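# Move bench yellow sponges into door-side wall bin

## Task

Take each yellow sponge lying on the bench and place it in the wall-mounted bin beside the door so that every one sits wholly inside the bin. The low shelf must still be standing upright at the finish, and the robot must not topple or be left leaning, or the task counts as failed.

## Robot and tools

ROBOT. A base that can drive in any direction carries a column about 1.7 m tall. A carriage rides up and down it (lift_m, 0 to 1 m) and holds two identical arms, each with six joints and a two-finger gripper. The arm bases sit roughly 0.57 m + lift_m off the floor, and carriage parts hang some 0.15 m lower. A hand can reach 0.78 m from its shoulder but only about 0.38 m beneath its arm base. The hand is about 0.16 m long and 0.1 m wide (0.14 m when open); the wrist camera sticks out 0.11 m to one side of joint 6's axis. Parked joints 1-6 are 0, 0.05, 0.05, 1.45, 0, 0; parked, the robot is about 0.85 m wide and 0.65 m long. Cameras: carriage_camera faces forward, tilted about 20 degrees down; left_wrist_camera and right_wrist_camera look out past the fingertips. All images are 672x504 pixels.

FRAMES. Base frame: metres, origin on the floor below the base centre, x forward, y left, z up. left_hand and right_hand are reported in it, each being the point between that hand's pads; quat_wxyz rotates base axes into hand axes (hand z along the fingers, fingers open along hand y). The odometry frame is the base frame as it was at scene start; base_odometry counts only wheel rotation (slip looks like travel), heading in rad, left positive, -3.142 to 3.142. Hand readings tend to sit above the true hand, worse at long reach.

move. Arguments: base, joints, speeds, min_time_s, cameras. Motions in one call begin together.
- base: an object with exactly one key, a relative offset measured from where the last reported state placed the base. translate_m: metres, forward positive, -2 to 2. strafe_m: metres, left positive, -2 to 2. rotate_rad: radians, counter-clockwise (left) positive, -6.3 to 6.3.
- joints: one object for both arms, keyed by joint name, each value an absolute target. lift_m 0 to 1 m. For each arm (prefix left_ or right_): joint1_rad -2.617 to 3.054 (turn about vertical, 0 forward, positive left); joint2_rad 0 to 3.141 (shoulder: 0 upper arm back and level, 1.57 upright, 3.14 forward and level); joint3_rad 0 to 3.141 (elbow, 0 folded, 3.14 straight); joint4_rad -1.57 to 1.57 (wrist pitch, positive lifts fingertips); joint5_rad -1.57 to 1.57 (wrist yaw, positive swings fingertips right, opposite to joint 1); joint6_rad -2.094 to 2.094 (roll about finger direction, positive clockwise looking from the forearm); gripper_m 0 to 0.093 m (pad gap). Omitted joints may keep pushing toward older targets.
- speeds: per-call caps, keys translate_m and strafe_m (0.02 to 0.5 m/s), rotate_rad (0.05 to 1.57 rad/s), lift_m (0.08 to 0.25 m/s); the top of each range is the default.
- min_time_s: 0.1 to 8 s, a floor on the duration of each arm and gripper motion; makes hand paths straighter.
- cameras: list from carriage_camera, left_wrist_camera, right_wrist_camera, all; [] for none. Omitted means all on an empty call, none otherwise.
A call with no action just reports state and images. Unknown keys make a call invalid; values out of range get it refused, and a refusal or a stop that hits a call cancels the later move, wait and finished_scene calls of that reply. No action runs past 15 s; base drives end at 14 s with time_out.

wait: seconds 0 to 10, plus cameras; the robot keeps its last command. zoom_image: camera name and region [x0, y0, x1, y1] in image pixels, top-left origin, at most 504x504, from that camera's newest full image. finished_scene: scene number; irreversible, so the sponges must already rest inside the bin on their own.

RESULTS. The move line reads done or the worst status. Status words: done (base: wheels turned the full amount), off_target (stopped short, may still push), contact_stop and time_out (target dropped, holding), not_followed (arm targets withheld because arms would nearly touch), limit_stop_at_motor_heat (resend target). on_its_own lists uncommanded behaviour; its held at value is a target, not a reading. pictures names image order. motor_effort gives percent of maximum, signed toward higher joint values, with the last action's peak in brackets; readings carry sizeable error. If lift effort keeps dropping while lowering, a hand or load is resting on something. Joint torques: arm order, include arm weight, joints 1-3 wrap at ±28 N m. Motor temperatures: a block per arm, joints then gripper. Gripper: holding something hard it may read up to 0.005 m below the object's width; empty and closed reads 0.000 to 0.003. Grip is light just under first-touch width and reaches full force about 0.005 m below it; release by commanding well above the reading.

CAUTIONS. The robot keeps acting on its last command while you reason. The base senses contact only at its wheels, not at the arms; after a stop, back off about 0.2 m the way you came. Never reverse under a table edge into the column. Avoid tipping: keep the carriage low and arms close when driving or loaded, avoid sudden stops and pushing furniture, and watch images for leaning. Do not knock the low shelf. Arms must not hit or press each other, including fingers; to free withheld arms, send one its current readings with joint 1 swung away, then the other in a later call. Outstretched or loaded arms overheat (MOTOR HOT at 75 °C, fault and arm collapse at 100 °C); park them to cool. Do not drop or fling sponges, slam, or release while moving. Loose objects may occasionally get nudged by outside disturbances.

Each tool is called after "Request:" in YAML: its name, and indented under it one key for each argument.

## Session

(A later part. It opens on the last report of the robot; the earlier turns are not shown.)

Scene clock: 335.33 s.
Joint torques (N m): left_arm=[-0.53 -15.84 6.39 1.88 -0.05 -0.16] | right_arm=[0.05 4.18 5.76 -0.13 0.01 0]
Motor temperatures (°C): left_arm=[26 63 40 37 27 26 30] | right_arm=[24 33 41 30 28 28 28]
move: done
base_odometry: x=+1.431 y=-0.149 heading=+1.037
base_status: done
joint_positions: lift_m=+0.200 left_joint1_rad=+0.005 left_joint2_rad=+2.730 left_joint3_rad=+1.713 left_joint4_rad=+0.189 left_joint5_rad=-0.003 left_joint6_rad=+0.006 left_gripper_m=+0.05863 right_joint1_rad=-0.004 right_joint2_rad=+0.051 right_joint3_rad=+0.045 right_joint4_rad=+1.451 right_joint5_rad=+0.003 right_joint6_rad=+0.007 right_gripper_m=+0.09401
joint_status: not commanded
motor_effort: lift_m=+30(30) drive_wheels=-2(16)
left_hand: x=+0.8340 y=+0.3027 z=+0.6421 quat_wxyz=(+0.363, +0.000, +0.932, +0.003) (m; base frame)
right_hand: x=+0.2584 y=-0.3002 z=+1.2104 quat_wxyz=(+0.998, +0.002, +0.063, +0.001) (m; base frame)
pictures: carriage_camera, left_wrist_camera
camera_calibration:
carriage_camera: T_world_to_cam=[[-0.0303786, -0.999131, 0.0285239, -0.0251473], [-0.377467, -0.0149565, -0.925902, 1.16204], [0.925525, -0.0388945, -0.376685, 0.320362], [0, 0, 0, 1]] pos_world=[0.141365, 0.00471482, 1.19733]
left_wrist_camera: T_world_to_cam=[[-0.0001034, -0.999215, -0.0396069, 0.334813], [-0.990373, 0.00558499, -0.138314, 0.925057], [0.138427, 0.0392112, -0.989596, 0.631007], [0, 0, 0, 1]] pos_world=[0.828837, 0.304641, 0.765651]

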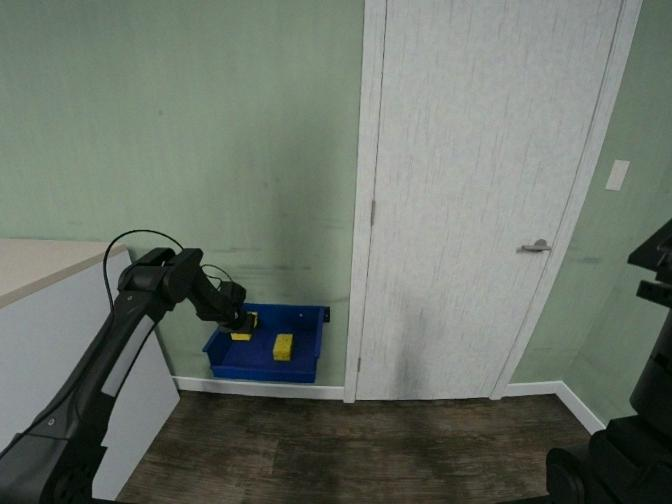

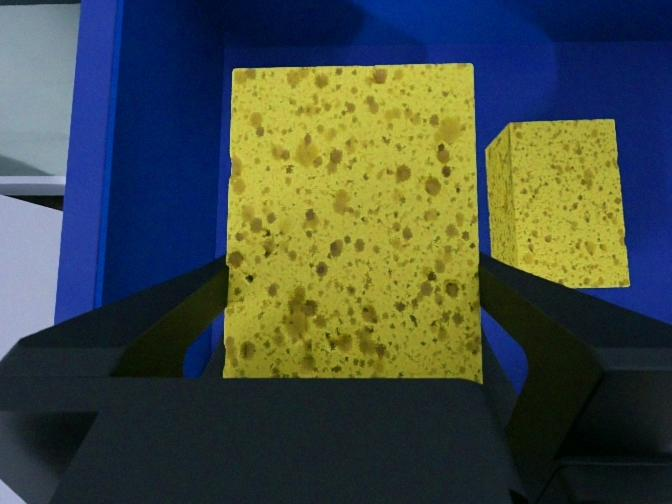

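Request:
move:
  joints: {"lift_m": 0.07}
  speeds: {"lift_m": 0.08}
  cameras: ["carriage_camera", "left_wrist_camera"]

Scene clock: 344.50 s.
Joint torques (N m): left_arm=[-0.47 -16.58 6.13 1.81 -0.06 -0.16] | right_arm=[0.06 4.14 5.82 -0.14 0.01 -0.01]
Motor temperatures (°C): left_arm=[26 64 40 37 27 26 30] | right_arm=[24 33 41 30 28 28 28]
move: done
base_odometry: x=+1.431 y=-0.149 heading=+1.037
base_status: not commanded
joint_positions: lift_m=+0.070 left_joint1_rad=+0.005 left_joint2_rad=+2.737 left_joint3_rad=+1.718 left_joint4_rad=+0.193 left_joint5_rad=-0.003 left_joint6_rad=+0.006 left_gripper_m=+0.05863 right_joint1_rad=-0.004 right_joint2_rad=+0.051 right_joint3_rad=+0.045 right_joint4_rad=+1.451 right_joint5_rad=+0.003 right_joint6_rad=+0.007 right_gripper_m=+0.09401
joint_status: all done
motor_effort: lift_m=+29(30) drive_wheels=-1(2)
left_hand: x=+0.8349 y=+0.3027 z=+0.5106 quat_wxyz=(+0.364, +0.000, +0.931, +0.003) (m; base frame)
right_hand: x=+0.2585 y=-0.3002 z=+1.0804 quat_wxyz=(+0.998, +0.002, +0.063, +0.001) (m; base frame)
pictures: carriage_camera, left_wrist_camera
camera_calibration:
carriage_camera: T_world_to_cam=[[-0.0303786, -0.999131, 0.0285239, -0.0214421], [-0.377467, -0.0149565, -0.925902, 1.04177], [0.925525, -0.0388945, -0.376685, 0.271431], [0, 0, 0, 1]] pos_world=[0.141365, 0.00471482, 1.06743]
left_wrist_camera: T_world_to_cam=[[-0.0000115376, -0.999215, -0.0396071, 0.329529], [-0.990049, 0.00558509, -0.140613, 0.908653], [0.140724, 0.0392113, -0.989272, 0.498692], [0, 0, 0, 1]] pos_world=[0.829437, 0.304641, 0.634162]

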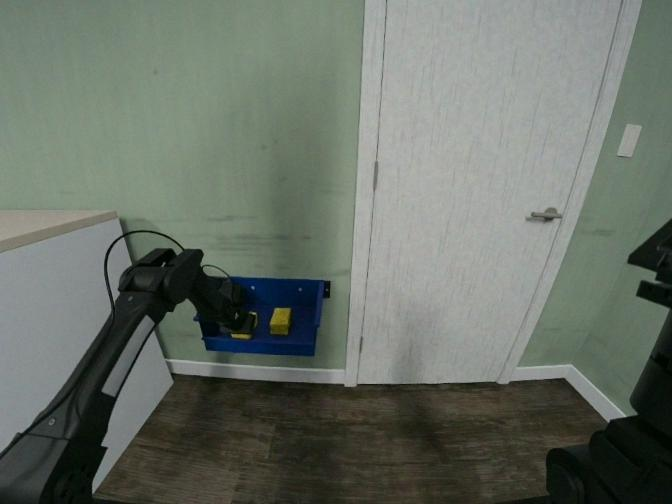

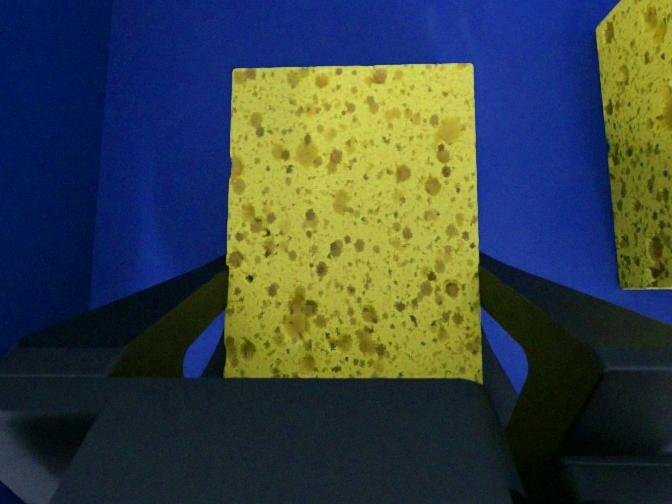

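Request:
move:
  joints: {"lift_m": 0.06}
  speeds: {"lift_m": 0.08}

Request:
move:
  joints: {"left_gripper_m": 0.085}
  min_time_s: 1.5

Request:
move:
  joints: {"lift_m": 0.16}
  speeds: {"lift_m": 0.1}
  cameras: ["carriage_camera", "left_wrist_camera"]

Scene clock: 351.17 s.
Joint torques (N m): left_arm=[-0.49 -16.7 5.45 1.69 -0.06 -0.14] | right_arm=[0.09 4.14 5.85 -0.14 0.01 0]
Motor temperatures (°C): left_arm=[26 63 40 37 27 26 30] | right_arm=[24 33 41 30 28 28 28]
move: done
base_odometry: x=+1.431 y=-0.149 heading=+1.037
base_status: not commanded
joint_positions: lift_m=+0.060 left_joint1_rad=+0.005 left_joint2_rad=+2.737 left_joint3_rad=+1.726 left_joint4_rad=+0.209 left_joint5_rad=-0.003 left_joint6_rad=+0.006 left_gripper_m=+0.05863 right_joint1_rad=-0.004 right_joint2_rad=+0.051 right_joint3_rad=+0.044 right_joint4_rad=+1.451 right_joint5_rad=+0.003 right_joint6_rad=+0.007 right_gripper_m=+0.09401
joint_status: all done
motor_effort: lift_m=+29(30) drive_wheels=-2(6)
left_hand: x=+0.8405 y=+0.3028 z=+0.5061 quat_wxyz=(+0.375, +0.000, +0.927, +0.003) (m; base frame)
right_hand: x=+0.2586 y=-0.3002 z=+1.0703 quat_wxyz=(+0.998, +0.002, +0.063, +0.001) (m; base frame)
camera_calibration:
carriage_camera: T_world_to_cam=[[-0.0303786, -0.999131, 0.0285239, -0.0211568], [-0.377467, -0.0149565, -0.925902, 1.03251], [0.925525, -0.0388945, -0.376685, 0.267664], [0, 0, 0, 1]] pos_world=[0.141365, 0.00471482, 1.05743]
left_wrist_camera: T_world_to_cam=[[0.00094017, -0.999211, -0.0396973, 0.328607], [-0.986444, 0.00558752, -0.164005, 0.922385], [0.164097, 0.0393133, -0.985661, 0.471921], [0, 0, 0, 1]] pos_world=[0.832132, 0.304641, 0.629475]
right_wrist_camera: T_world_to_cam=[[-0.068061, -0.997568, -0.0150104, -0.279566], [0.730473, -0.039579, -0.681793, 0.534466], [0.679541, -0.0573683, 0.731391, -0.848751], [0, 0, 0, 1]] pos_world=[0.167321, -0.306424, 0.980967]

Scene clock: 352.97 s.
Joint torques (N m): left_arm=[-0.5 -16.69 5.5 1.71 -0.05 -0.16] | right_arm=[0.08 4.14 5.83 -0.14 0.01 0]
Motor temperatures (°C): left_arm=[26 63 40 37 27 26 30] | right_arm=[24 33 41 30 28 28 28]
move: done
base_odometry: x=+1.431 y=-0.149 heading=+1.037
base_status: not commanded
joint_positions: lift_m=+0.060 left_joint1_rad=+0.005 left_joint2_rad=+2.737 left_joint3_rad=+1.726 left_joint4_rad=+0.207 left_joint5_rad=-0.003 left_joint6_rad=+0.006 left_gripper_m=+0.08493 right_joint1_rad=-0.004 right_joint2_rad=+0.051 right_joint3_rad=+0.044 right_joint4_rad=+1.451 right_joint5_rad=+0.003 right_joint6_rad=+0.007 right_gripper_m=+0.09401
joint_status: all done
motor_effort: lift_m=+29(29) drive_wheels=-1(1)
left_hand: x=+0.8402 y=+0.3028 z=+0.5058 quat_wxyz=(+0.374, +0.000, +0.927, +0.003) (m; base frame)
right_hand: x=+0.2586 y=-0.3002 z=+1.0703 quat_wxyz=(+0.998, +0.002, +0.063, +0.001) (m; base frame)
camera_calibration:
carriage_camera: T_world_to_cam=[[-0.0303786, -0.999131, 0.0285239, -0.0211568], [-0.377467, -0.0149565, -0.925902, 1.03251], [0.925525, -0.0388945, -0.376685, 0.267664], [0, 0, 0, 1]] pos_world=[0.141365, 0.00471482, 1.05743]
left_wrist_camera: T_world_to_cam=[[0.000863811, -0.999211, -0.0396987, 0.328659], [-0.986758, 0.00558739, -0.162105, 0.921303], [0.162199, 0.039313, -0.985975, 0.47341], [0, 0, 0, 1]] pos_world=[0.832032, 0.304641, 0.629165]
right_wrist_camera: T_world_to_cam=[[-0.068061, -0.997568, -0.0150104, -0.279566], [0.730473, -0.039579, -0.681793, 0.534466], [0.679541, -0.0573683, 0.731391, -0.848751], [0, 0, 0, 1]] pos_world=[0.167321, -0.306424, 0.980967]

Scene clock: 354.37 s.
Joint torques (N m): left_arm=[-0.51 -17.07 5.46 1.76 -0.06 -0.15] | right_arm=[0.08 4.14 5.76 -0.14 0.02 0]
Motor temperatures (°C): left_arm=[26 64 39 37 27 26 30] | right_arm=[24 33 41 30 28 28 28]
move: done
base_odometry: x=+1.431 y=-0.149 heading=+1.037
base_status: not commanded
joint_positions: lift_m=+0.160 left_joint1_rad=+0.005 left_joint2_rad=+2.741 left_joint3_rad=+1.726 left_joint4_rad=+0.200 left_joint5_rad=-0.003 left_joint6_rad=+0.006 left_gripper_m=+0.08493 right_joint1_rad=-0.004 right_joint2_rad=+0.051 right_joint3_rad=+0.044 right_joint4_rad=+1.451 right_joint5_rad=+0.003 right_joint6_rad=+0.007 right_gripper_m=+0.09401
joint_status: all done
motor_effort: lift_m=+32(40) drive_wheels=+6(6)
left_hand: x=+0.8379 y=+0.3028 z=+0.6018 quat_wxyz=(+0.369, +0.000, +0.929, +0.003) (m; base frame)
right_hand: x=+0.2586 y=-0.3002 z=+1.1700 quat_wxyz=(+0.998, +0.002, +0.063, +0.001) (m; base frame)
pictures: carriage_camera, left_wrist_camera
camera_calibration:
carriage_camera: T_world_to_cam=[[-0.0303786, -0.999131, 0.0285239, -0.0240035], [-0.377467, -0.0149565, -0.925902, 1.12491], [0.925525, -0.0388945, -0.376685, 0.305257], [0, 0, 0, 1]] pos_world=[0.141365, 0.00471482, 1.15723]
left_wrist_camera: T_world_to_cam=[[0.000412436, -0.999215, -0.0396073, 0.332787], [-0.988485, 0.00558588, -0.151214, 0.92954], [0.151317, 0.0392136, -0.987707, 0.578686], [0, 0, 0, 1]] pos_world=[0.831135, 0.304641, 0.725313]

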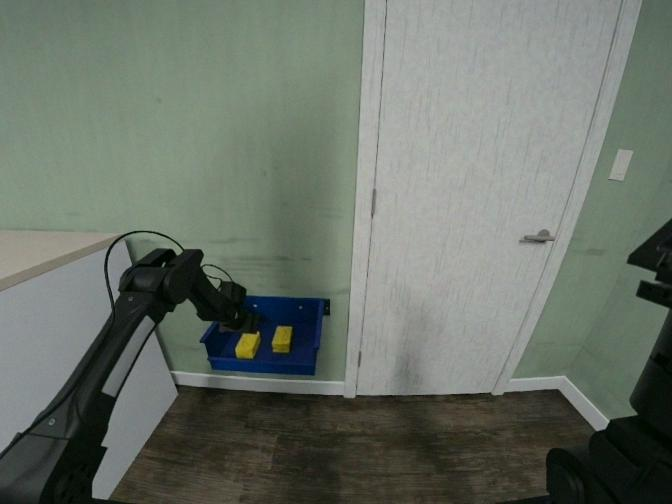

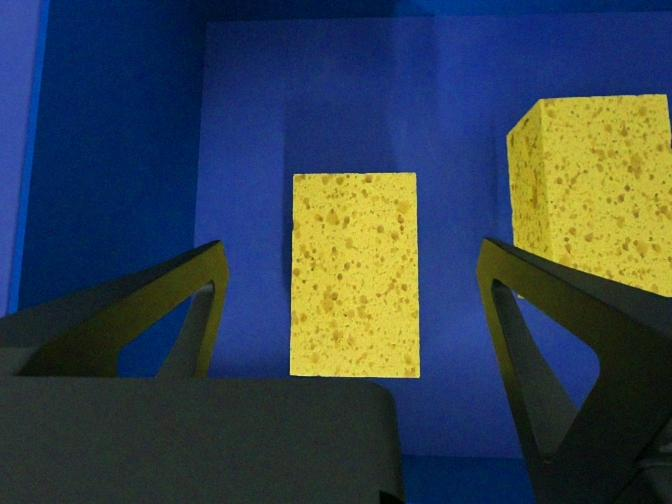

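Request:
move:
  base: {"translate_m": -0.4}
  cameras: ["carriage_camera"]

Request:
finished_scene:
  scene: 3

Scene clock: 360.30 s.
Joint torques (N m): left_arm=[-0.49 -17.06 5.46 1.76 -0.05 -0.16] | right_arm=[0.08 4.12 5.83 -0.14 0 -0.01]
Motor temperatures (°C): left_arm=[26 66 39 37 27 26 30] | right_arm=[24 33 41 30 28 28 28]
move: done
base_odometry: x=+1.227 y=-0.493 heading=+1.038
base_status: done
joint_positions: lift_m=+0.160 left_joint1_rad=+0.005 left_joint2_rad=+2.741 left_joint3_rad=+1.726 left_joint4_rad=+0.200 left_joint5_rad=-0.003 left_joint6_rad=+0.006 left_gripper_m=+0.08493 right_joint1_rad=-0.004 right_joint2_rad=+0.051 right_joint3_rad=+0.044 right_joint4_rad=+1.451 right_joint5_rad=+0.003 right_joint6_rad=+0.007 right_gripper_m=+0.09401
joint_status: not commanded
motor_effort: lift_m=+32(32) drive_wheels=+1(21)
left_hand: x=+0.8378 y=+0.3028 z=+0.6018 quat_wxyz=(+0.369, +0.000, +0.930, +0.003) (m; base frame)
right_hand: x=+0.2586 y=-0.3002 z=+1.1700 quat_wxyz=(+0.998, +0.002, +0.063, +0.001) (m; base frame)
pictures: carriage_camera
camera_calibration:
carriage_camera: T_world_to_cam=[[-0.0303786, -0.999131, 0.0285239, -0.0240035], [-0.377467, -0.0149565, -0.925902, 1.12491], [0.925525, -0.0388945, -0.376685, 0.305257], [0, 0, 0, 1]] pos_world=[0.141365, 0.00471482, 1.15723]

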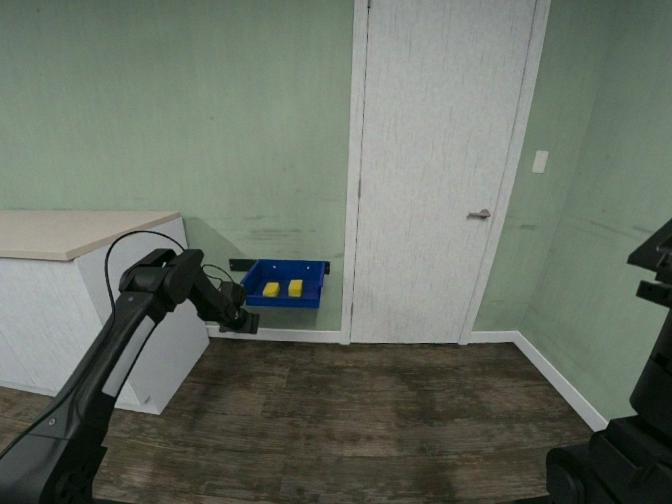

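The scene is finished: the task was done.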